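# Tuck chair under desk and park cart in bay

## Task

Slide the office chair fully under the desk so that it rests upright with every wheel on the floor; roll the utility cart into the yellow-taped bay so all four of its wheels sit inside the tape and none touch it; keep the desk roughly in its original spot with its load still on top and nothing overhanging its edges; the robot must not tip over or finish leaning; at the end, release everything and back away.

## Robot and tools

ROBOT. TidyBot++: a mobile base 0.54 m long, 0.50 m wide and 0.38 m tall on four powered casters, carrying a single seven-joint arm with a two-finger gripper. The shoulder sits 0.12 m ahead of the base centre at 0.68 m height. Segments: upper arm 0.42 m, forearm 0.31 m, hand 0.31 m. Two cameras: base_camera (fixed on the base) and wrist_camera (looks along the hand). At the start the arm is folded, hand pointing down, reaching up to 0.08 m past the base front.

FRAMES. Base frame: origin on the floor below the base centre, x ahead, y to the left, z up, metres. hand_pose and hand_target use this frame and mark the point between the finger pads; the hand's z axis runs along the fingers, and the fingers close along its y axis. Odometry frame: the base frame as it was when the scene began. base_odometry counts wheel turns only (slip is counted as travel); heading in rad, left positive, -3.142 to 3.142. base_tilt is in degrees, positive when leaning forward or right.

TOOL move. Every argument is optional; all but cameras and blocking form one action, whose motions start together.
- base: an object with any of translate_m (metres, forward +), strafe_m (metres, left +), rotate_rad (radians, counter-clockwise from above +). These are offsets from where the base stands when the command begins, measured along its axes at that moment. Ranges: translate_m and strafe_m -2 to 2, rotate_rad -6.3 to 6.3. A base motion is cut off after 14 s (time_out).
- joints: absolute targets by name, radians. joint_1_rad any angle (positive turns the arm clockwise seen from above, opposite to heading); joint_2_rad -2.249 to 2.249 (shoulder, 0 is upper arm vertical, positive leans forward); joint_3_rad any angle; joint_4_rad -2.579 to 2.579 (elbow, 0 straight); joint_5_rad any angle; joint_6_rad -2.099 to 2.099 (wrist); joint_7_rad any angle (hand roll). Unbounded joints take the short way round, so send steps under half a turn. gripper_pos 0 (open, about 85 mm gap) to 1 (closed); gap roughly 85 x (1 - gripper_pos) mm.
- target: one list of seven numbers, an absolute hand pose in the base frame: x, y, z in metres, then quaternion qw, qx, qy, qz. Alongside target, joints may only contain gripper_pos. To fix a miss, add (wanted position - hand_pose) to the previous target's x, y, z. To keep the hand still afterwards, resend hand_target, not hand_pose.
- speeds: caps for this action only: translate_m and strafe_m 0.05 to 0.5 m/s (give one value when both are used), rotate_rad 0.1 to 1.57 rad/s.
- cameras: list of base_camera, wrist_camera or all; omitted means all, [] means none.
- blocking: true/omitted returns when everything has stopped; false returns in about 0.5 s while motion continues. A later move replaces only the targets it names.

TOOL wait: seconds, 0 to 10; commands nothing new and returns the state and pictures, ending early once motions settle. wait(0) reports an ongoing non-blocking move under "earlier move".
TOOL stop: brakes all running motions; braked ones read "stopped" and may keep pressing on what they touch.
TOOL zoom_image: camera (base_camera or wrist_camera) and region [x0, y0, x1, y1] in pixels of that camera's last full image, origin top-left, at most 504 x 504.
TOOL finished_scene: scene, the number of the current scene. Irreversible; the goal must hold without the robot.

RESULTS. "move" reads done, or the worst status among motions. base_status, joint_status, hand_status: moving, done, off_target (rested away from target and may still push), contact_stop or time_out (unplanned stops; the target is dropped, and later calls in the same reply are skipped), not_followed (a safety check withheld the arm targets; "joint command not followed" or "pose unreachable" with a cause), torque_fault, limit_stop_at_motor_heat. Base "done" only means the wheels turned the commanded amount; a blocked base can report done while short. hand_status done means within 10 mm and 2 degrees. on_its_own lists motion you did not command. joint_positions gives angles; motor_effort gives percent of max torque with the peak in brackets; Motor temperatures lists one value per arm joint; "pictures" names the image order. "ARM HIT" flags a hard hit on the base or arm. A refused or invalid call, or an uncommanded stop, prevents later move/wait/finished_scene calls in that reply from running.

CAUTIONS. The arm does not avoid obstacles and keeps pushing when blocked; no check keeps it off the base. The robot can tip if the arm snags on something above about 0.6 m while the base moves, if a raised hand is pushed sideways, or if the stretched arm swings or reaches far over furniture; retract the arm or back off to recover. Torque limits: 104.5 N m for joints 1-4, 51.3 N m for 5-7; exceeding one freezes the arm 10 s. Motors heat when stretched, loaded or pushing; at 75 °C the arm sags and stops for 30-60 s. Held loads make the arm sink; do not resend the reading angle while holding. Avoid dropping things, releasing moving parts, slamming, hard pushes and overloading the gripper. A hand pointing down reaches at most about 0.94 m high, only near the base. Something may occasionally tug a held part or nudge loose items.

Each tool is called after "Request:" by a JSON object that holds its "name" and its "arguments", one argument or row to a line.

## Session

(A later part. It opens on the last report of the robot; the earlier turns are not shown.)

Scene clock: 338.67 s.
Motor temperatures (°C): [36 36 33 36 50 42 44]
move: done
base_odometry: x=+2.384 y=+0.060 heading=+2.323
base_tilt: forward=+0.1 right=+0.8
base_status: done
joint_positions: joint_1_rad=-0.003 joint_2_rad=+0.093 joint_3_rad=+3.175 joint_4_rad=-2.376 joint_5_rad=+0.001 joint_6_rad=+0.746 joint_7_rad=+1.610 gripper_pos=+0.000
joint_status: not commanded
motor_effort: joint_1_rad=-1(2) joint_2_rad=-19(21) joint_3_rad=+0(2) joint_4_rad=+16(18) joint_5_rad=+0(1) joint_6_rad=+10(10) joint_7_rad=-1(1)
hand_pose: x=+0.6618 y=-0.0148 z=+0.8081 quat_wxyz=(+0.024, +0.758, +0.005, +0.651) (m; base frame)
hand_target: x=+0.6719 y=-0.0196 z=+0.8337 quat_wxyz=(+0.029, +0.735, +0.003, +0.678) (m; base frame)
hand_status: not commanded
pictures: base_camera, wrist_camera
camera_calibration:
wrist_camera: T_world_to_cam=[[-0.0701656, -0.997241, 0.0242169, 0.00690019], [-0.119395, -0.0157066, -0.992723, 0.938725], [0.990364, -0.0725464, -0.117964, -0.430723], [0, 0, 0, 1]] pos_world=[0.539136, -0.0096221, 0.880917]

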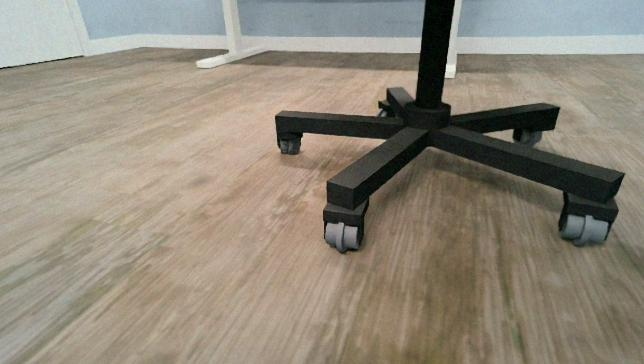

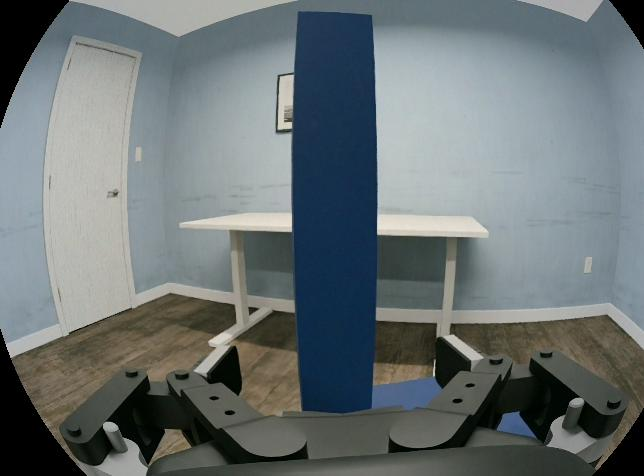

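Request:
{"name": "move", "arguments": {
  "base": {"translate_m":0.19,"strafe_m":-0.013},
  "speeds": {"translate_m":0.15}
}}

Request:
{"name": "move", "arguments": {
  "joints": {"gripper_pos":0.4},
  "cameras": ["wrist_camera"]
}}

Scene clock: 344.33 s.
Motor temperatures (°C): [36 36 33 36 50 42 44]
move: done
base_odometry: x=+2.264 y=+0.208 heading=+2.323
base_tilt: forward=+0.1 right=+0.8
base_status: done
joint_positions: joint_1_rad=-0.050 joint_2_rad=+0.096 joint_3_rad=+3.141 joint_4_rad=-2.373 joint_5_rad=+0.023 joint_6_rad=+0.749 joint_7_rad=+1.610 gripper_pos=+0.000
joint_status: not commanded
motor_effort: joint_1_rad=+9(12) joint_2_rad=-19(21) joint_3_rad=+9(12) joint_4_rad=+19(24) joint_5_rad=-6(7) joint_6_rad=+11(11) joint_7_rad=+0(1)
hand_pose: x=+0.6619 y=+0.0336 z=+0.8082 quat_wxyz=(-0.004, +0.757, +0.045, +0.652) (m; base frame)
hand_target: x=+0.6719 y=-0.0196 z=+0.8337 quat_wxyz=(+0.029, +0.735, +0.003, +0.678) (m; base frame)
hand_status: not commanded
pictures: base_camera, wrist_camera
camera_calibration:
wrist_camera: T_world_to_cam=[[0.0279141, -0.999022, 0.0342841, -0.0178321], [-0.115501, -0.0372912, -0.992607, 0.937623], [0.992915, 0.0237479, -0.116429, -0.433408], [0, 0, 0, 1]] pos_world=[0.539131, 0.0274429, 0.880841]

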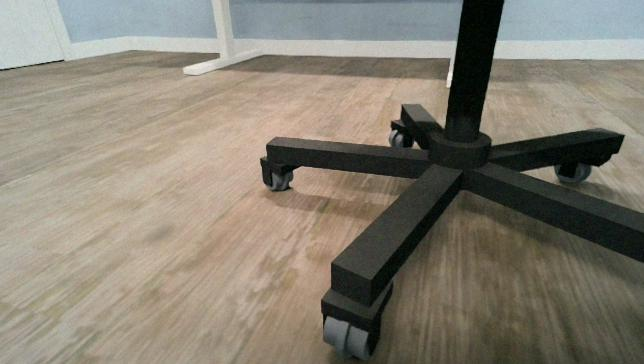

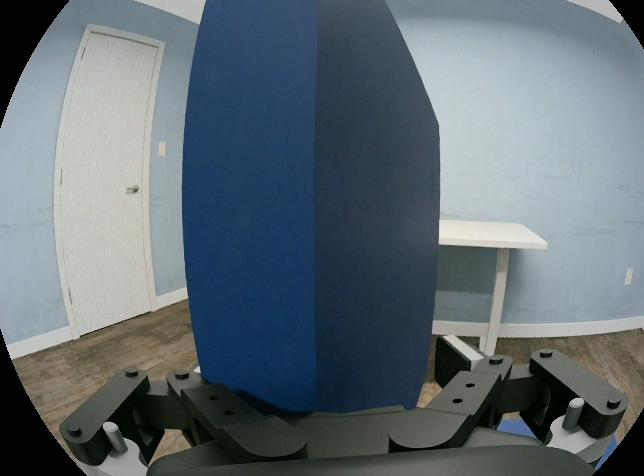

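Scene clock: 345.37 s.
Motor temperatures (°C): [36 36 33 36 50 42 44]
move: done
base_odometry: x=+2.264 y=+0.208 heading=+2.323
base_tilt: forward=+0.2 right=+0.8
base_status: not commanded
joint_positions: joint_1_rad=-0.032 joint_2_rad=+0.093 joint_3_rad=+3.147 joint_4_rad=-2.376 joint_5_rad=+0.014 joint_6_rad=+0.750 joint_7_rad=+1.610 gripper_pos=+0.399
joint_status: all done
motor_effort: joint_1_rad=+5(13) joint_2_rad=-19(20) joint_3_rad=+5(13) joint_4_rad=+19(25) joint_5_rad=-3(8) joint_6_rad=+10(11) joint_7_rad=+0(1)
hand_pose: x=+0.6616 y=+0.0192 z=+0.8090 quat_wxyz=(+0.004, +0.757, +0.032, +0.653) (m; base frame)
hand_target: x=+0.6719 y=-0.0196 z=+0.8337 quat_wxyz=(+0.029, +0.735, +0.003, +0.678) (m; base frame)
hand_status: not commanded
pictures: wrist_camera
camera_calibration:
wrist_camera: T_world_to_cam=[[-0.00190385, -0.99956, 0.0296151, -0.00871141], [-0.114722, -0.0292013, -0.992968, 0.937506], [0.993396, -0.00528796, -0.114616, -0.433981], [0, 0, 0, 1]] pos_world=[0.53865, 0.0163739, 0.881431]

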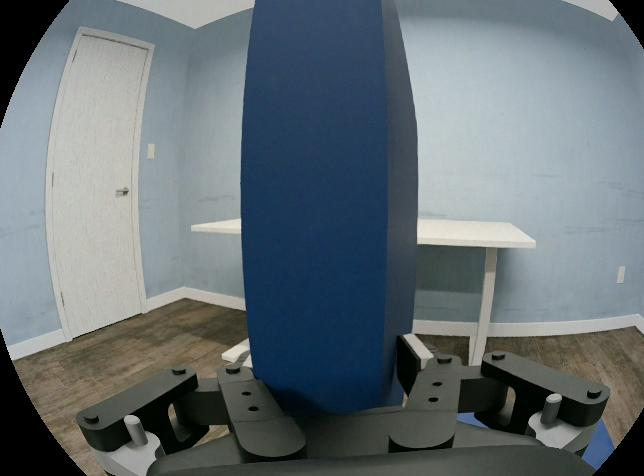

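Request:
{"name": "move", "arguments": {
  "joints": {"gripper_pos":0.55},
  "cameras": ["wrist_camera"]
}}

Scene clock: 348.27 s.
Motor temperatures (°C): [36 36 33 36 50 42 44]
move: done
base_odometry: x=+2.264 y=+0.207 heading=+2.323
base_tilt: forward=+0.2 right=+0.8
base_status: not commanded
joint_positions: joint_1_rad=-0.001 joint_2_rad=+0.083 joint_3_rad=+3.173 joint_4_rad=-2.388 joint_5_rad=-0.001 joint_6_rad=+0.750 joint_7_rad=+1.610 gripper_pos=+0.540
joint_status: all done
motor_effort: joint_1_rad=-1(7) joint_2_rad=-17(19) joint_3_rad=-1(7) joint_4_rad=+21(26) joint_5_rad=+3(4) joint_6_rad=+11(12) joint_7_rad=+1(2)
hand_pose: x=+0.6573 y=-0.0151 z=+0.8087 quat_wxyz=(+0.024, +0.758, +0.003, +0.652) (m; base frame)
hand_target: x=+0.6719 y=-0.0196 z=+0.8337 quat_wxyz=(+0.029, +0.735, +0.003, +0.678) (m; base frame)
hand_status: not commanded
pictures: wrist_camera
camera_calibration:
wrist_camera: T_world_to_cam=[[-0.0719255, -0.997166, 0.0220758, 0.00912747], [-0.117481, -0.0135093, -0.992983, 0.937727], [0.990467, -0.0740143, -0.116176, -0.427695], [0, 0, 0, 1]] pos_world=[0.53444, -0.0098859, 0.881257]

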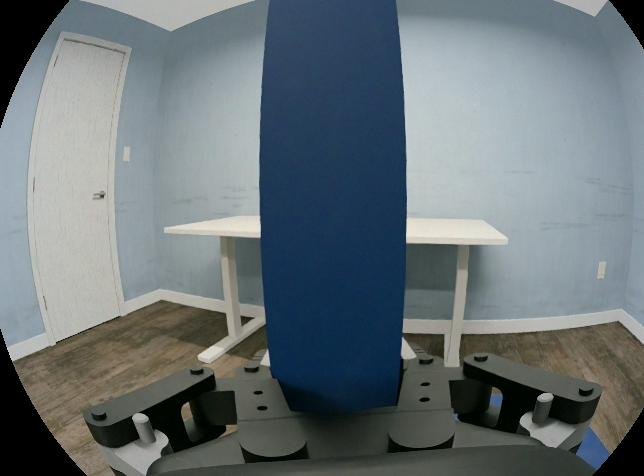

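Request:
{"name": "move", "arguments": {
  "base": {"rotate_rad":0.39,"translate_m":-0.037,"strafe_m":-0.31},
  "speeds": {"rotate_rad":0.2,"strafe_m":0.16},
  "cameras": []
}}

Request:
{"name": "move", "arguments": {
  "base": {"rotate_rad":0.39,"translate_m":-0.037,"strafe_m":-0.31},
  "speeds": {"rotate_rad":0.2,"strafe_m":0.16}
}}

Scene clock: 355.83 s.
Motor temperatures (°C): [36 36 33 36 50 42 44]
move: done
base_odometry: x=+2.515 y=+0.392 heading=+2.714
base_tilt: forward=+0.2 right=+0.8
base_status: done
joint_positions: joint_1_rad=+0.017 joint_2_rad=+0.093 joint_3_rad=+3.196 joint_4_rad=-2.376 joint_5_rad=-0.006 joint_6_rad=+0.751 joint_7_rad=+1.610 gripper_pos=+0.545
joint_status: not commanded
motor_effort: joint_1_rad=-2(7) joint_2_rad=-20(21) joint_3_rad=-2(7) joint_4_rad=+17(26) joint_5_rad=+2(7) joint_6_rad=+10(12) joint_7_rad=+2(2)
hand_pose: x=+0.6611 y=-0.0381 z=+0.8088 quat_wxyz=(+0.038, +0.757, -0.014, +0.652) (m; base frame)
hand_target: x=+0.6719 y=-0.0196 z=+0.8337 quat_wxyz=(+0.029, +0.735, +0.003, +0.678) (m; base frame)
hand_status: not commanded
pictures: none
No camera images: "cameras" was empty.

Scene clock: 358.43 s.
Motor temperatures (°C): [36 36 33 36 50 42 44]
move: done
base_odometry: x=+2.678 y=+0.659 heading=+3.105
base_tilt: forward=+0.2 right=+0.8
base_status: done
joint_positions: joint_1_rad=+0.027 joint_2_rad=+0.097 joint_3_rad=+3.206 joint_4_rad=-2.372 joint_5_rad=-0.014 joint_6_rad=+0.751 joint_7_rad=+1.610 gripper_pos=+0.546
joint_status: not commanded
motor_effort: joint_1_rad=-5(10) joint_2_rad=-21(22) joint_3_rad=-5(9) joint_4_rad=+17(25) joint_5_rad=+4(8) joint_6_rad=+10(11) joint_7_rad=+1(2)
hand_pose: x=+0.6619 y=-0.0503 z=+0.8088 quat_wxyz=(+0.045, +0.757, -0.025, +0.652) (m; base frame)
hand_target: x=+0.6719 y=-0.0196 z=+0.8337 quat_wxyz=(+0.029, +0.735, +0.003, +0.678) (m; base frame)
hand_status: not commanded
pictures: base_camera, wrist_camera
camera_calibration:
wrist_camera: T_world_to_cam=[[-0.141978, -0.989716, 0.0174434, 0.0248139], [-0.115961, -0.000870727, -0.993253, 0.937738], [0.983054, -0.143043, -0.114645, -0.434676], [0, 0, 0, 1]] pos_world=[0.539574, -0.0368021, 0.881145]

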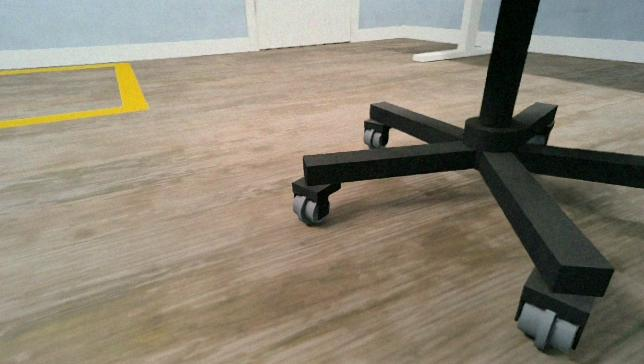

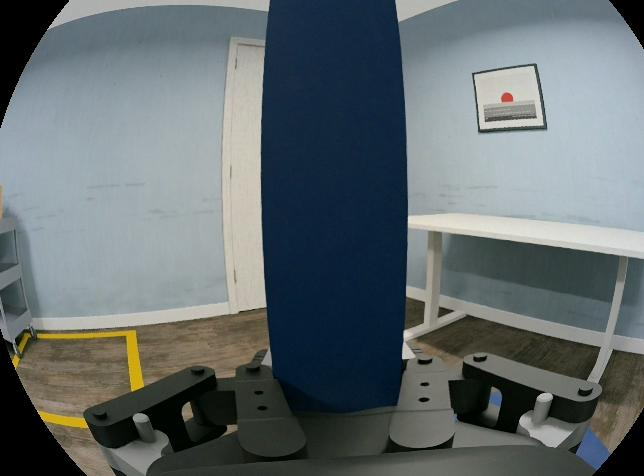

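Request:
{"name": "move", "arguments": {
  "base": {"rotate_rad":0.39,"translate_m":-0.037,"strafe_m":-0.3},
  "speeds": {"rotate_rad":0.2,"strafe_m":0.16},
  "cameras": []
}}

Request:
{"name": "move", "arguments": {
  "base": {"rotate_rad":0.39,"translate_m":-0.037,"strafe_m":-0.3},
  "speeds": {"rotate_rad":0.2,"strafe_m":0.16}
}}

Scene clock: 364.50 s.
Motor temperatures (°C): [36 36 33 36 50 42 44]
move: done
base_odometry: x=+2.726 y=+0.958 heading=-2.788
base_tilt: forward=+0.2 right=+0.8
base_status: done
joint_positions: joint_1_rad=+0.039 joint_2_rad=+0.095 joint_3_rad=+3.218 joint_4_rad=-2.375 joint_5_rad=-0.024 joint_6_rad=+0.752 joint_7_rad=+1.610 gripper_pos=+0.546
joint_status: not commanded
motor_effort: joint_1_rad=-7(12) joint_2_rad=-22(22) joint_3_rad=-7(11) joint_4_rad=+18(25) joint_5_rad=+5(9) joint_6_rad=+11(12) joint_7_rad=+1(2)
hand_pose: x=+0.6593 y=-0.0653 z=+0.8089 quat_wxyz=(+0.053, +0.756, -0.038, +0.651) (m; base frame)
hand_target: x=+0.6719 y=-0.0196 z=+0.8337 quat_wxyz=(+0.029, +0.735, +0.003, +0.678) (m; base frame)
hand_status: not commanded
pictures: none
No camera images: "cameras" was empty.

Scene clock: 367.07 s.
Motor temperatures (°C): [36 36 33 36 50 42 44]
move: done
base_odometry: x=+2.656 y=+1.252 heading=-2.397
base_tilt: forward=+0.1 right=+0.8
base_status: done
joint_positions: joint_1_rad=+0.045 joint_2_rad=+0.085 joint_3_rad=+3.224 joint_4_rad=-2.386 joint_5_rad=-0.031 joint_6_rad=+0.752 joint_7_rad=+1.610 gripper_pos=+0.546
joint_status: not commanded
motor_effort: joint_1_rad=-10(13) joint_2_rad=-19(22) joint_3_rad=-9(13) joint_4_rad=+18(26) joint_5_rad=+7(11) joint_6_rad=+10(12) joint_7_rad=+0(2)
hand_pose: x=+0.6540 y=-0.0730 z=+0.8088 quat_wxyz=(+0.058, +0.756, -0.047, +0.650) (m; base frame)
hand_target: x=+0.6719 y=-0.0196 z=+0.8337 quat_wxyz=(+0.029, +0.735, +0.003, +0.678) (m; base frame)
hand_status: not commanded
pictures: base_camera, wrist_camera
camera_calibration:
wrist_camera: T_world_to_cam=[[-0.191109, -0.981537, 0.007917, 0.0416978], [-0.114908, 0.0143613, -0.993272, 0.937293], [0.97482, -0.190733, -0.115531, -0.427573], [0, 0, 0, 1]] pos_world=[0.532477, -0.0540849, 0.881259]

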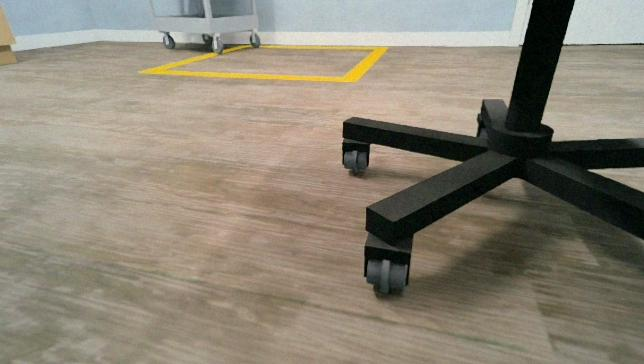

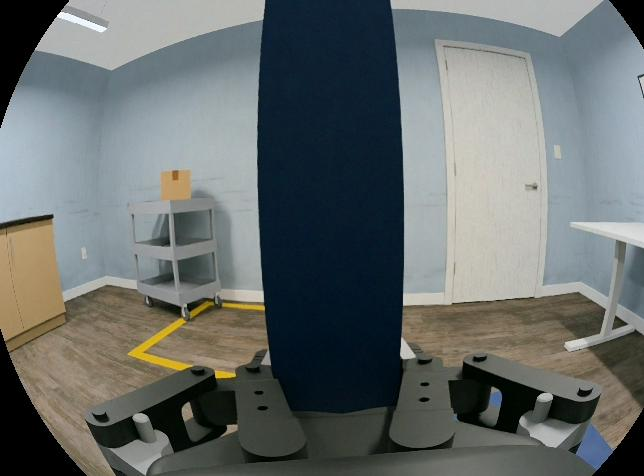

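Request:
{"name": "move", "arguments": {
  "base": {"rotate_rad":0.17,"translate_m":-0.01,"strafe_m":-0.13},
  "speeds": {"rotate_rad":0.2,"strafe_m":0.16},
  "cameras": []
}}

Request:
{"name": "move", "arguments": {
  "base": {"translate_m":0.35,"strafe_m":-1.08},
  "speeds": {"translate_m":0.2}
}}

Scene clock: 380.27 s.
Motor temperatures (°C): [36 36 33 36 50 42 44]
move: done
base_odometry: x=+2.576 y=+1.354 heading=-2.227
base_tilt: forward=+0.1 right=+0.8
base_status: done
joint_positions: joint_1_rad=+0.050 joint_2_rad=+0.078 joint_3_rad=+3.227 joint_4_rad=-2.394 joint_5_rad=-0.038 joint_6_rad=+0.753 joint_7_rad=+1.610 gripper_pos=+0.546
joint_status: not commanded
motor_effort: joint_1_rad=-10(13) joint_2_rad=-16(20) joint_3_rad=-9(13) joint_4_rad=+24(25) joint_5_rad=+9(11) joint_6_rad=+11(11) joint_7_rad=-1(2)
hand_pose: x=+0.6501 y=-0.0781 z=+0.8088 quat_wxyz=(+0.060, +0.756, -0.053, +0.650) (m; base frame)
hand_target: x=+0.6719 y=-0.0196 z=+0.8337 quat_wxyz=(+0.029, +0.735, +0.003, +0.678) (m; base frame)
hand_status: not commanded
pictures: none
No camera images: "cameras" was empty.

Scene clock: 390.93 s.
Motor temperatures (°C): [36 36 33 36 50 42 44]
move: time_out
base_odometry: x=+1.529 y=+1.727 heading=-2.229
base_tilt: forward=+0.2 right=+0.8
base_status: strafe_m time_out (by the wheels' count: -1.057 of -1.080); the other done
joint_positions: joint_1_rad=-0.093 joint_2_rad=+0.109 joint_3_rad=+3.084 joint_4_rad=-2.365 joint_5_rad=+0.079 joint_6_rad=+0.763 joint_7_rad=+1.610 gripper_pos=+0.546
joint_status: not commanded
motor_effort: joint_1_rad=+15(27) joint_2_rad=-22(28) joint_3_rad=+15(28) joint_4_rad=+17(27) joint_5_rad=-9(17) joint_6_rad=+9(13) joint_7_rad=+6(8)
hand_pose: x=+0.6578 y=+0.0993 z=+0.8094 quat_wxyz=(-0.041, +0.747, +0.108, +0.654) (m; base frame)
hand_target: x=+0.6719 y=-0.0196 z=+0.8337 quat_wxyz=(+0.029, +0.735, +0.003, +0.678) (m; base frame)
hand_status: not commanded
pictures: base_camera, wrist_camera
camera_calibration:
wrist_camera: T_world_to_cam=[[0.170509, -0.983378, 0.0624019, -0.070256], [-0.094863, -0.0794175, -0.992317, 0.931123], [0.980779, 0.163279, -0.106828, -0.444398], [0, 0, 0, 1]] pos_world=[0.536164, 0.07742, 0.880879]

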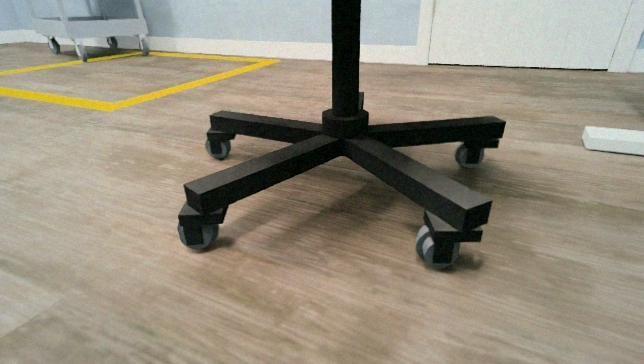

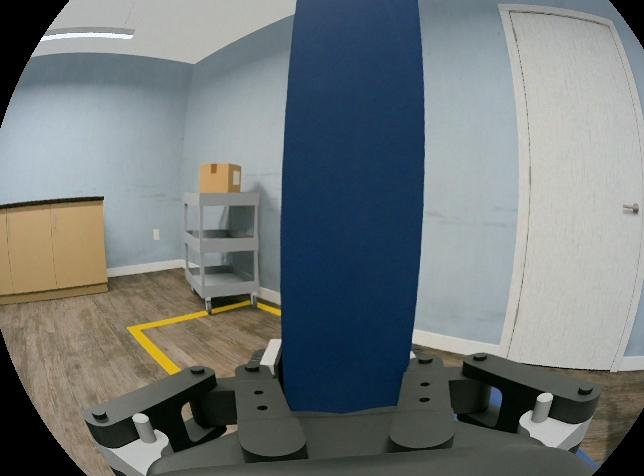

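Request:
{"name": "move", "arguments": {
  "base": {"strafe_m":0.12},
  "cameras": []
}}

Request:
{"name": "move", "arguments": {
  "base": {"translate_m":-0.28},
  "speeds": {"translate_m":0.15}
}}

Scene clock: 402.63 s.
Motor temperatures (°C): [36 36 33 36 50 42 44]
move: done
base_odometry: x=+1.624 y=+1.654 heading=-2.229
base_tilt: forward=+0.2 right=+0.8
base_status: done
joint_positions: joint_1_rad=-0.028 joint_2_rad=+0.113 joint_3_rad=+3.148 joint_4_rad=-2.360 joint_5_rad=+0.046 joint_6_rad=+0.763 joint_7_rad=+1.610 gripper_pos=+0.546
joint_status: not commanded
motor_effort: joint_1_rad=+4(16) joint_2_rad=-24(25) joint_3_rad=+4(16) joint_4_rad=+15(18) joint_5_rad=-3(10) joint_6_rad=+11(11) joint_7_rad=+1(7)
hand_pose: x=+0.6691 y=+0.0228 z=+0.8095 quat_wxyz=(+0.005, +0.754, +0.046, +0.656) (m; base frame)
hand_target: x=+0.6719 y=-0.0196 z=+0.8337 quat_wxyz=(+0.029, +0.735, +0.003, +0.678) (m; base frame)
hand_status: not commanded
pictures: none
No camera images: "cameras" was empty.

Scene clock: 407.37 s.
Motor temperatures (°C): [36 36 33 36 50 42 44]
move: time_out
base_odometry: x=+1.770 y=+1.843 heading=-2.220
base_tilt: forward=+0.2 right=+0.8
base_status: translate_m time_out (by the wheels' count: -0.239 of -0.280)
joint_positions: joint_1_rad=-0.010 joint_2_rad=+0.128 joint_3_rad=+3.166 joint_4_rad=-2.345 joint_5_rad=+0.035 joint_6_rad=+0.765 joint_7_rad=+1.610 gripper_pos=+0.546
joint_status: not commanded
motor_effort: joint_1_rad=+1(8) joint_2_rad=-25(37) joint_3_rad=+1(8) joint_4_rad=+14(26) joint_5_rad=-1(7) joint_6_rad=+11(14) joint_7_rad=+1(5)
hand_pose: x=+0.6762 y=+0.0018 z=+0.8095 quat_wxyz=(+0.017, +0.754, +0.028, +0.656) (m; base frame)
hand_target: x=+0.6719 y=-0.0196 z=+0.8337 quat_wxyz=(+0.029, +0.735, +0.003, +0.678) (m; base frame)
hand_status: not commanded
pictures: base_camera, wrist_camera
camera_calibration:
wrist_camera: T_world_to_cam=[[-0.0266511, -0.998659, 0.044385, -0.02137], [-0.105327, -0.0413483, -0.993578, 0.933281], [0.99408, -0.0311549, -0.104083, -0.457452], [0, 0, 0, 1]] pos_world=[0.552474, 0.0029964, 0.880623]

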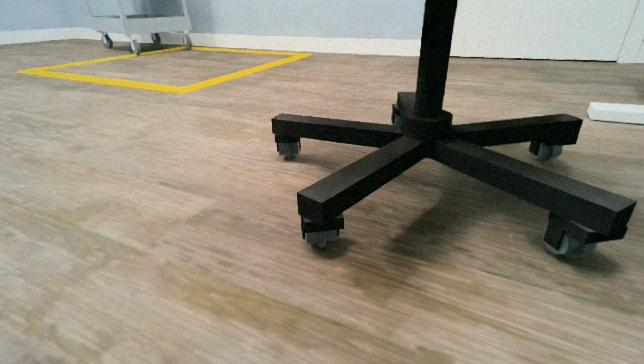

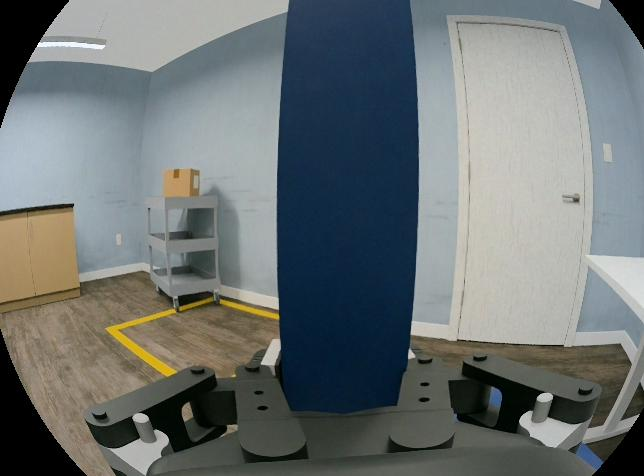

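Request:
{"name": "move", "arguments": {
  "base": {"strafe_m":-0.28,"translate_m":-0.05},
  "speeds": {"strafe_m":0.12}
}}

Scene clock: 430.07 s.
Motor temperatures (°C): [36 36 33 36 50 42 44]
move: time_out
base_odometry: x=+1.749 y=+1.861 heading=-2.198
base_tilt: forward=+0.2 right=+0.8
base_status: translate_m time_out (by the wheels' count: -0.002 of -0.050); strafe_m time_out (by the wheels' count: -0.029 of -0.280)
joint_positions: joint_1_rad=-0.007 joint_2_rad=+0.128 joint_3_rad=+3.173 joint_4_rad=-2.346 joint_5_rad=+0.029 joint_6_rad=+0.765 joint_7_rad=+1.610 gripper_pos=+0.546
joint_status: not commanded
motor_effort: joint_1_rad=+0(9) joint_2_rad=-25(31) joint_3_rad=+0(7) joint_4_rad=+16(21) joint_5_rad=+0(4) joint_6_rad=+12(14) joint_7_rad=+1(4)
hand_pose: x=+0.6761 y=-0.0053 z=+0.8096 quat_wxyz=(+0.022, +0.754, +0.022, +0.656) (m; base frame)
hand_target: x=+0.6719 y=-0.0196 z=+0.8337 quat_wxyz=(+0.029, +0.735, +0.003, +0.678) (m; base frame)
hand_status: not commanded
pictures: base_camera, wrist_camera
camera_calibration:
wrist_camera: T_world_to_cam=[[-0.0417611, -0.998248, 0.0419219, -0.0162632], [-0.105805, -0.0373041, -0.993687, 0.933461], [0.99351, -0.045933, -0.104061, -0.457224], [0, 0, 0, 1]] pos_world=[0.552342, -0.00241445, 0.88067]

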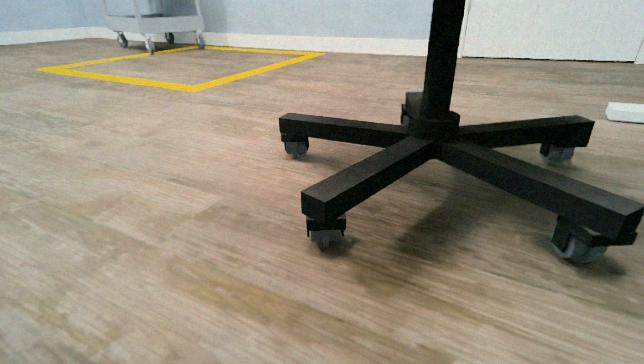

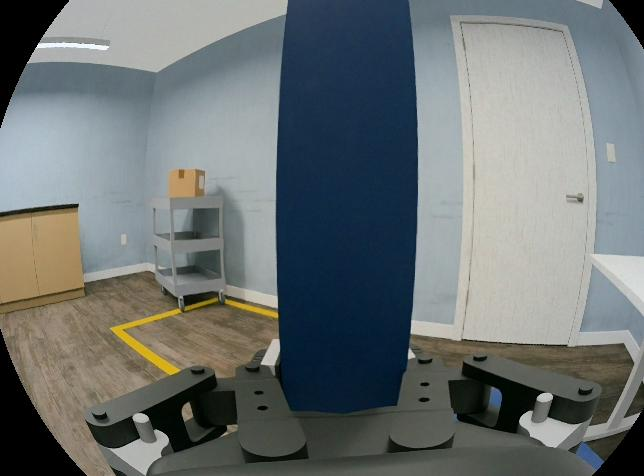

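Request:
{"name": "move", "arguments": {
  "joints": {"gripper_pos":0}
}}

Request:
{"name": "move", "arguments": {
  "base": {"translate_m":-0.4},
  "speeds": {"translate_m":0.25}
}}

Request:
{"name": "move", "arguments": {
  "joints": {"joint_1_rad":0.03,"joint_2_rad":-0.342,"joint_3_rad":3.18,"joint_4_rad":-2.535,"joint_5_rad":0,"joint_6_rad":0.25,"joint_7_rad":1.61},
  "base": {"rotate_rad":-0.5}
}}

Scene clock: 434.53 s.
Motor temperatures (°C): [36 36 33 36 50 42 44]
move: done
base_odometry: x=+1.749 y=+1.861 heading=-2.198
base_tilt: forward=+0.2 right=+0.8
base_status: not commanded
joint_positions: joint_1_rad=-0.007 joint_2_rad=+0.110 joint_3_rad=+3.173 joint_4_rad=-2.346 joint_5_rad=+0.029 joint_6_rad=+0.765 joint_7_rad=+1.610 gripper_pos=+0.000
joint_status: all done
motor_effort: joint_1_rad=-1(1) joint_2_rad=-20(25) joint_3_rad=+0(1) joint_4_rad=+16(17) joint_5_rad=+0(1) joint_6_rad=+9(11) joint_7_rad=+1(1)
hand_pose: x=+0.6737 y=-0.0054 z=+0.8194 quat_wxyz=(+0.022, +0.748, +0.021, +0.663) (m; base frame)
hand_target: x=+0.6719 y=-0.0196 z=+0.8337 quat_wxyz=(+0.029, +0.735, +0.003, +0.678) (m; base frame)
hand_status: not commanded
pictures: base_camera, wrist_camera
camera_calibration:
wrist_camera: T_world_to_cam=[[-0.0425537, -0.99825, 0.0410585, -0.0155788], [-0.0881488, -0.0371842, -0.995413, 0.932508], [0.995198, -0.0459778, -0.0864123, -0.469482], [0, 0, 0, 1]] pos_world=[0.548764, -0.00246267, 0.888302]

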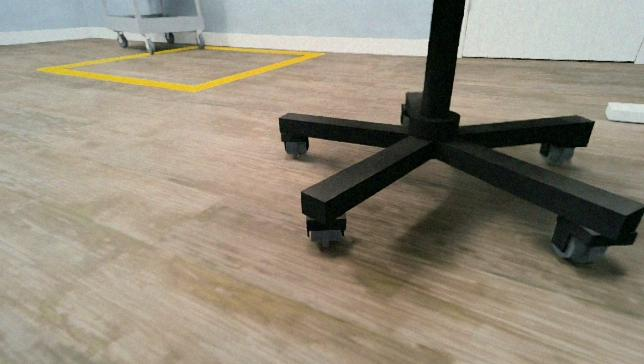

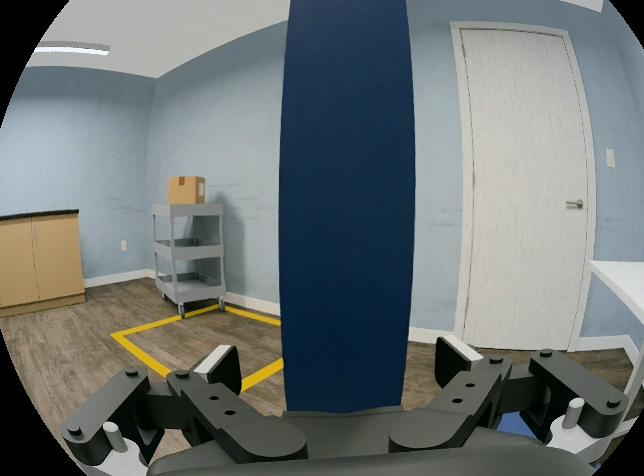

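Scene clock: 436.93 s.
Motor temperatures (°C): [36 36 33 36 50 42 44]
move: done
base_odometry: x=+1.983 y=+2.185 heading=-2.198
base_tilt: forward=+0.2 right=+0.8
base_status: done
joint_positions: joint_1_rad=-0.005 joint_2_rad=+0.100 joint_3_rad=+3.173 joint_4_rad=-2.350 joint_5_rad=+0.028 joint_6_rad=+0.765 joint_7_rad=+1.610 gripper_pos=+0.000
joint_status: not commanded
motor_effort: joint_1_rad=-1(7) joint_2_rad=-20(25) joint_3_rad=-1(7) joint_4_rad=+17(19) joint_5_rad=+0(2) joint_6_rad=+10(11) joint_7_rad=-1(1)
hand_pose: x=+0.6712 y=-0.0067 z=+0.8227 quat_wxyz=(+0.022, +0.746, +0.020, +0.665) (m; base frame)
hand_target: x=+0.6719 y=-0.0196 z=+0.8337 quat_wxyz=(+0.029, +0.735, +0.003, +0.678) (m; base frame)
hand_status: not commanded
pictures: base_camera, wrist_camera
camera_calibration:
wrist_camera: T_world_to_cam=[[-0.0456652, -0.998157, 0.0399568, -0.0141657], [-0.0824892, -0.0360941, -0.995938, 0.932187], [0.995545, -0.0487757, -0.080689, -0.471686], [0, 0, 0, 1]] pos_world=[0.545833, -0.00349996, 0.890907]

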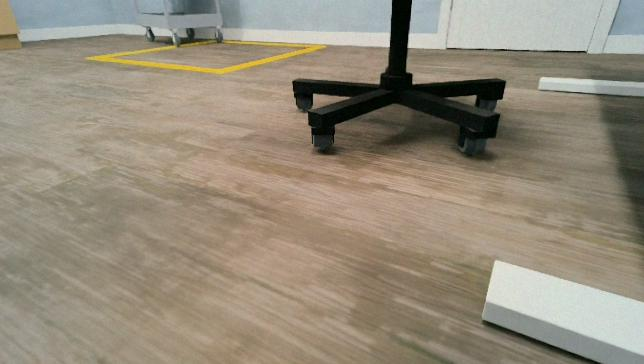

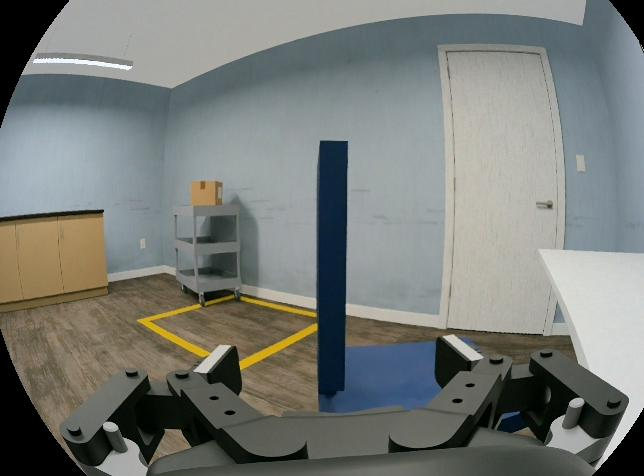

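Scene clock: 438.90 s.
Motor temperatures (°C): [36 36 33 36 50 41 44]
move: done
base_odometry: x=+1.983 y=+2.185 heading=-2.698
base_tilt: forward=+0.1 right=+0.8
base_status: done
joint_positions: joint_1_rad=+0.023 joint_2_rad=-0.327 joint_3_rad=+3.178 joint_4_rad=-2.520 joint_5_rad=+0.027 joint_6_rad=+0.298 joint_7_rad=+1.610 gripper_pos=+0.000
joint_status: all done
motor_effort: joint_1_rad=-1(3) joint_2_rad=-7(22) joint_3_rad=+0(3) joint_4_rad=+19(20) joint_5_rad=+0(1) joint_6_rad=+9(11) joint_7_rad=+0(2)
hand_pose: x=+0.5343 y=-0.0213 z=+0.7980 quat_wxyz=(+0.028, +0.812, +0.002, +0.583) (m; base frame)
hand_target: x=+0.5229 y=-0.0267 z=+0.7818 quat_wxyz=(+0.024, +0.826, -0.015, +0.563) (m; base frame)
hand_status: not commanded
pictures: base_camera, wrist_camera
camera_calibration:
wrist_camera: T_world_to_cam=[[-0.077451, -0.996297, 0.0373386, -0.0148746], [-0.289216, -0.0133889, -0.95717, 0.975754], [0.954125, -0.0849327, -0.287108, -0.152069], [0, 0, 0, 1]] pos_world=[0.426145, -0.0146708, 0.890858]

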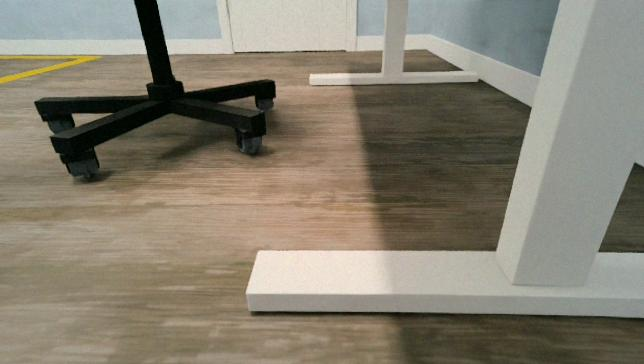

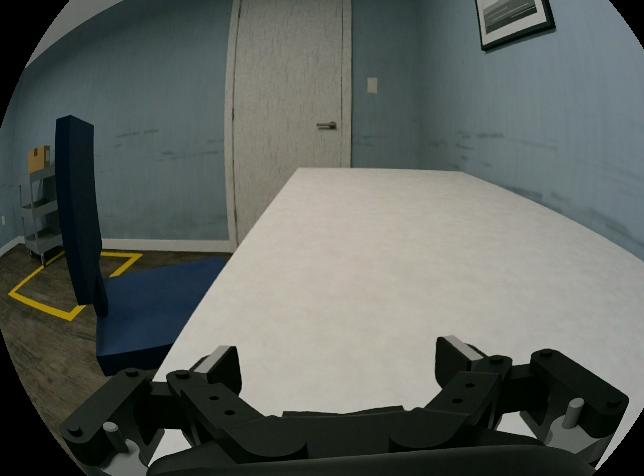

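Request:
{"name": "move", "arguments": {
  "base": {"strafe_m":1.55},
  "cameras": []
}}

Request:
{"name": "move", "arguments": {
  "base": {"translate_m":1.42,"rotate_rad":-1.63},
  "joints": {"gripper_pos":1}
}}

Scene clock: 451.57 s.
Motor temperatures (°C): [36 36 33 36 50 41 44]
move: done
base_odometry: x=+2.649 y=+0.785 heading=-2.698
base_tilt: forward=+0.2 right=+0.7
base_status: done
joint_positions: joint_1_rad=+0.023 joint_2_rad=-0.327 joint_3_rad=+3.178 joint_4_rad=-2.520 joint_5_rad=+0.027 joint_6_rad=+0.295 joint_7_rad=+1.610 gripper_pos=+0.000
joint_status: not commanded
motor_effort: joint_1_rad=+0(2) joint_2_rad=-7(7) joint_3_rad=+0(2) joint_4_rad=+19(20) joint_5_rad=+0(1) joint_6_rad=+9(10) joint_7_rad=+0(1)
hand_pose: x=+0.5341 y=-0.0214 z=+0.7973 quat_wxyz=(+0.028, +0.813, +0.002, +0.582) (m; base frame)
hand_target: x=+0.5229 y=-0.0267 z=+0.7818 quat_wxyz=(+0.024, +0.826, -0.015, +0.563) (m; base frame)
hand_status: not commanded
pictures: none
No camera images: "cameras" was empty.

Scene clock: 456.00 s.
Motor temperatures (°C): [36 36 33 36 50 41 44]
move: done
base_odometry: x=+1.366 y=+0.176 heading=+1.955
base_tilt: forward=+0.1 right=+0.8
base_status: done
joint_positions: joint_1_rad=+0.024 joint_2_rad=-0.332 joint_3_rad=+3.178 joint_4_rad=-2.522 joint_5_rad=+0.027 joint_6_rad=+0.294 joint_7_rad=+1.610 gripper_pos=+0.999
joint_status: all done
motor_effort: joint_1_rad=-1(2) joint_2_rad=-7(8) joint_3_rad=+0(2) joint_4_rad=+20(20) joint_5_rad=+0(1) joint_6_rad=+9(10) joint_7_rad=-1(1)
hand_pose: x=+0.5328 y=-0.0217 z=+0.7979 quat_wxyz=(+0.028, +0.812, +0.002, +0.583) (m; base frame)
hand_target: x=+0.5229 y=-0.0267 z=+0.7818 quat_wxyz=(+0.024, +0.826, -0.015, +0.563) (m; base frame)
hand_status: not commanded
pictures: base_camera, wrist_camera
camera_calibration:
wrist_camera: T_world_to_cam=[[-0.0786465, -0.996207, 0.0372287, -0.0146993], [-0.289682, -0.0128956, -0.957036, 0.975408], [0.953886, -0.086052, -0.287569, -0.150182], [0, 0, 0, 1]] pos_world=[0.424659, -0.0149885, 0.890861]

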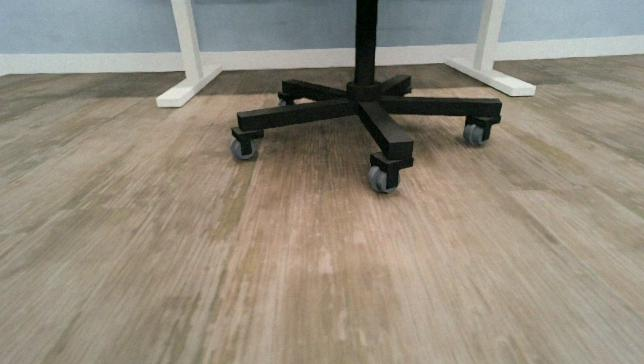

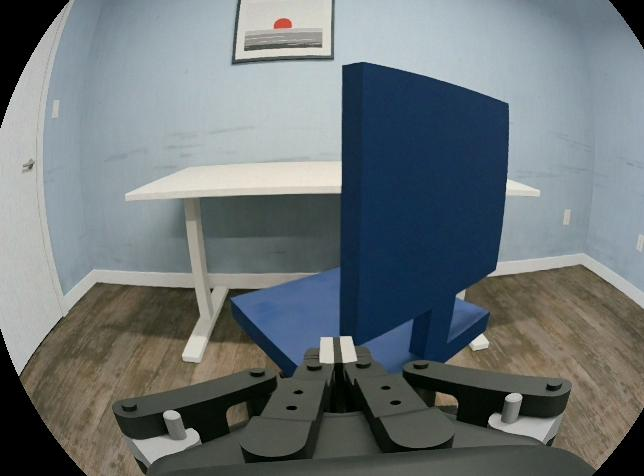

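Request:
{"name": "move", "arguments": {
  "base": {"strafe_m":-0.06},
  "cameras": []
}}

Request:
{"name": "move", "arguments": {
  "base": {"translate_m":0.6},
  "speeds": {"translate_m":0.12}
}}

Scene clock: 461.80 s.
Motor temperatures (°C): [36 36 33 35 50 41 44]
move: done
base_odometry: x=+1.422 y=+0.198 heading=+1.955
base_tilt: forward=+0.1 right=+0.8
base_status: done
joint_positions: joint_1_rad=+0.024 joint_2_rad=-0.332 joint_3_rad=+3.178 joint_4_rad=-2.522 joint_5_rad=+0.027 joint_6_rad=+0.294 joint_7_rad=+1.610 gripper_pos=+0.999
joint_status: not commanded
motor_effort: joint_1_rad=-1(1) joint_2_rad=-7(7) joint_3_rad=+0(2) joint_4_rad=+19(20) joint_5_rad=+0(0) joint_6_rad=+9(10) joint_7_rad=+0(1)
hand_pose: x=+0.5328 y=-0.0218 z=+0.7979 quat_wxyz=(+0.028, +0.812, +0.001, +0.583) (m; base frame)
hand_target: x=+0.5229 y=-0.0267 z=+0.7818 quat_wxyz=(+0.024, +0.826, -0.015, +0.563) (m; base frame)
hand_status: not commanded
pictures: none
No camera images: "cameras" was empty.

Scene clock: 467.37 s.
Motor temperatures (°C): [36 36 33 35 50 41 44]
move: done
base_odometry: x=+1.197 y=+0.755 heading=+1.954
base_tilt: forward=+0.2 right=+0.8
base_status: done
joint_positions: joint_1_rad=+0.031 joint_2_rad=-0.345 joint_3_rad=+3.179 joint_4_rad=-2.571 joint_5_rad=+0.026 joint_6_rad=+0.256 joint_7_rad=+1.610 gripper_pos=+0.999
joint_status: not commanded
motor_effort: joint_1_rad=+0(5) joint_2_rad=-6(7) joint_3_rad=+0(4) joint_4_rad=+21(29) joint_5_rad=+0(2) joint_6_rad=+11(15) joint_7_rad=+0(1)
hand_pose: x=+0.5124 y=-0.0235 z=+0.7652 quat_wxyz=(+0.028, +0.833, -0.002, +0.552) (m; base frame)
hand_target: x=+0.5229 y=-0.0267 z=+0.7818 quat_wxyz=(+0.024, +0.826, -0.015, +0.563) (m; base frame)
hand_status: not commanded
pictures: base_camera, wrist_camera
camera_calibration:
wrist_camera: T_world_to_cam=[[-0.0836145, -0.995779, 0.0378518, -0.0147699], [-0.360014, -0.0052328, -0.932932, 0.955965], [0.929192, -0.0916338, -0.358057, -0.0738339], [0, 0, 0, 1]] pos_world=[0.411532, -0.0164709, 0.865973]

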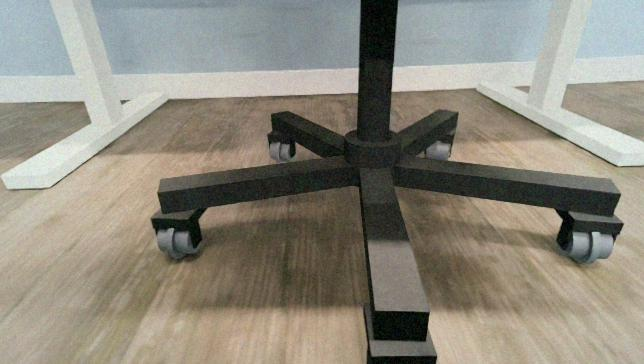

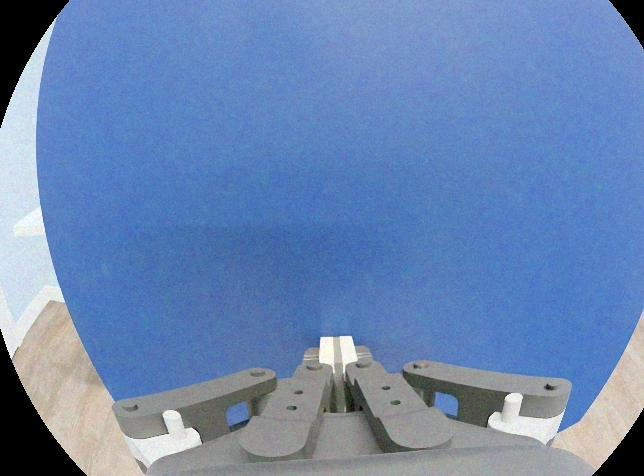

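Request:
{"name": "move", "arguments": {
  "base": {"translate_m":-0.05},
  "cameras": []
}}

Request:
{"name": "move", "arguments": {
  "base": {"strafe_m":-0.11},
  "cameras": []
}}

Request:
{"name": "move", "arguments": {
  "base": {"translate_m":0.36},
  "speeds": {"translate_m":0.1}
}}

Scene clock: 473.77 s.
Motor temperatures (°C): [36 36 33 36 50 41 44]
move: done
base_odometry: x=+1.216 y=+0.708 heading=+1.955
base_tilt: forward=+0.1 right=+0.8
base_status: done
joint_positions: joint_1_rad=+0.031 joint_2_rad=-0.346 joint_3_rad=+3.179 joint_4_rad=-2.560 joint_5_rad=+0.026 joint_6_rad=+0.256 joint_7_rad=+1.610 gripper_pos=+0.999
joint_status: not commanded
motor_effort: joint_1_rad=-1(1) joint_2_rad=-6(8) joint_3_rad=+0(1) joint_4_rad=+19(21) joint_5_rad=+0(0) joint_6_rad=+9(10) joint_7_rad=+0(1)
hand_pose: x=+0.5160 y=-0.0238 z=+0.7718 quat_wxyz=(+0.028, +0.830, -0.002, +0.557) (m; base frame)
hand_target: x=+0.5229 y=-0.0267 z=+0.7818 quat_wxyz=(+0.024, +0.826, -0.015, +0.563) (m; base frame)
hand_status: not commanded
pictures: none
No camera images: "cameras" was empty.

Scene clock: 475.03 s.
Motor temperatures (°C): [36 36 33 36 50 41 44]
move: done
base_odometry: x=+1.318 y=+0.750 heading=+1.955
base_tilt: forward=+0.1 right=+0.8
base_status: done
joint_positions: joint_1_rad=+0.031 joint_2_rad=-0.346 joint_3_rad=+3.179 joint_4_rad=-2.560 joint_5_rad=+0.026 joint_6_rad=+0.256 joint_7_rad=+1.610 gripper_pos=+0.999
joint_status: not commanded
motor_effort: joint_1_rad=-1(2) joint_2_rad=-6(7) joint_3_rad=-1(2) joint_4_rad=+19(19) joint_5_rad=+0(1) joint_6_rad=+9(10) joint_7_rad=+0(1)
hand_pose: x=+0.5160 y=-0.0238 z=+0.7718 quat_wxyz=(+0.028, +0.830, -0.002, +0.557) (m; base frame)
hand_target: x=+0.5229 y=-0.0267 z=+0.7818 quat_wxyz=(+0.024, +0.826, -0.015, +0.563) (m; base frame)
hand_status: not commanded
pictures: none
No camera images: "cameras" was empty.

Scene clock: 479.20 s.
Motor temperatures (°C): [36 36 33 36 50 41 44]
move: done
base_odometry: x=+1.183 y=+1.083 heading=+1.955
base_tilt: forward=+0.1 right=+0.8
base_status: done
joint_positions: joint_1_rad=+0.051 joint_2_rad=-0.357 joint_3_rad=+3.192 joint_4_rad=-2.573 joint_5_rad=+0.022 joint_6_rad=+0.248 joint_7_rad=+1.610 gripper_pos=+0.999
joint_status: not commanded
motor_effort: joint_1_rad=-3(7) joint_2_rad=-4(6) joint_3_rad=-3(7) joint_4_rad=+24(30) joint_5_rad=+1(2) joint_6_rad=+12(15) joint_7_rad=+0(1)
hand_pose: x=+0.5089 y=-0.0371 z=+0.7664 quat_wxyz=(+0.034, +0.833, -0.020, +0.552) (m; base frame)
hand_target: x=+0.5229 y=-0.0267 z=+0.7818 quat_wxyz=(+0.024, +0.826, -0.015, +0.563) (m; base frame)
hand_status: not commanded
pictures: base_camera, wrist_camera
camera_calibration:
wrist_camera: T_world_to_cam=[[-0.119505, -0.992402, 0.0292717, -0.00370686], [-0.35803, 0.0155771, -0.93358, 0.955967], [0.926031, -0.122047, -0.357171, -0.0715464], [0, 0, 0, 1]] pos_world=[0.408076, -0.0273019, 0.867026]

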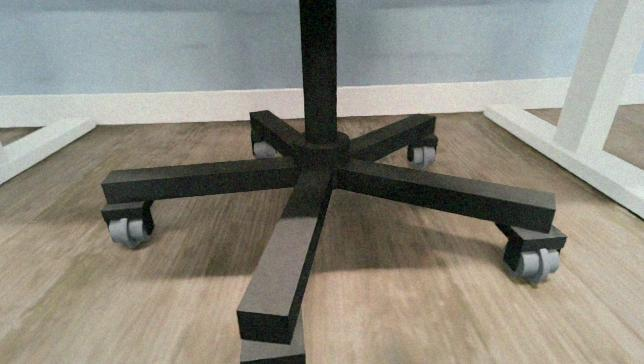

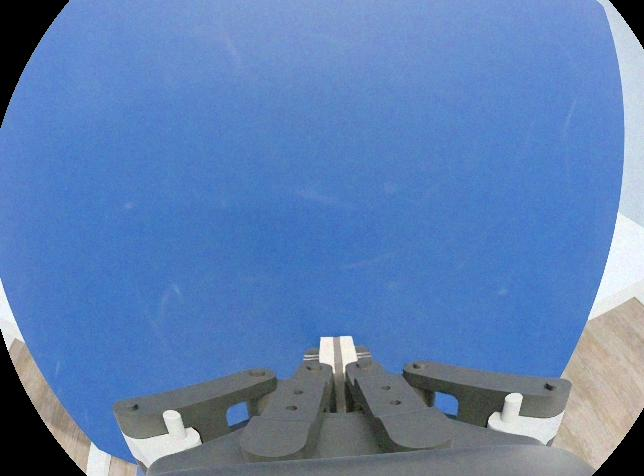

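Request:
{"name": "move", "arguments": {
  "base": {"translate_m":0.09},
  "speeds": {"translate_m":0.08}
}}

Request:
{"name": "move", "arguments": {
  "base": {"translate_m":-0.5},
  "speeds": {"translate_m":0.3}
}}

Scene clock: 485.50 s.
Motor temperatures (°C): [36 36 33 36 50 41 44]
move: time_out
base_odometry: x=+1.151 y=+1.164 heading=+1.958
base_tilt: forward=+0.0 right=+0.8
base_status: translate_m time_out (by the wheels' count: +0.087 of +0.090)
joint_positions: joint_1_rad=+0.029 joint_2_rad=-0.479 joint_3_rad=+3.180 joint_4_rad=-2.651 joint_5_rad=+0.021 joint_6_rad=+0.230 joint_7_rad=+1.610 gripper_pos=+0.999
joint_status: not commanded
motor_effort: joint_1_rad=-1(8) joint_2_rad=+22(28) joint_3_rad=+2(6) joint_4_rad=+36(44) joint_5_rad=+0(2) joint_6_rad=+13(18) joint_7_rad=+0(1)
hand_pose: x=+0.4743 y=-0.0209 z=+0.7647 quat_wxyz=(+0.025, +0.825, -0.005, +0.564) (m; base frame)
hand_target: x=+0.5229 y=-0.0267 z=+0.7818 quat_wxyz=(+0.024, +0.826, -0.015, +0.563) (m; base frame)
hand_status: not commanded
pictures: base_camera, wrist_camera
camera_calibration:
wrist_camera: T_world_to_cam=[[-0.0857994, -0.995913, 0.0282135, -0.00696776], [-0.333138, 0.0019894, -0.942876, 0.936761], [0.938966, -0.0902971, -0.331948, -0.062942], [0, 0, 0, 1]] pos_world=[0.370574, -0.0144864, 0.862552]

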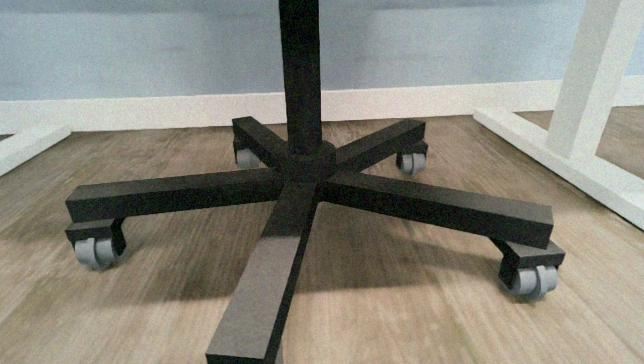

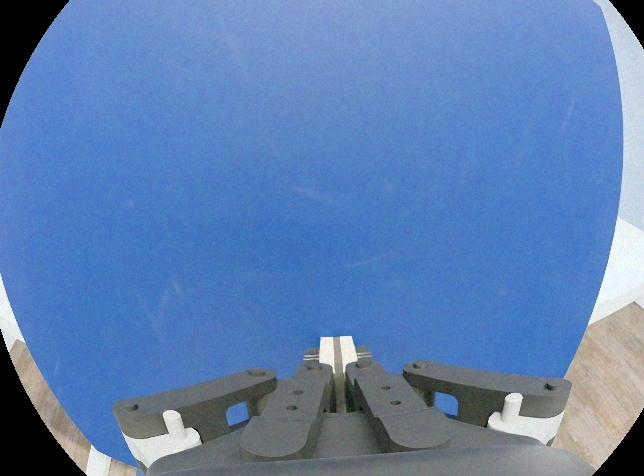

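not run: a stop that you did not command came earlier in this reply.


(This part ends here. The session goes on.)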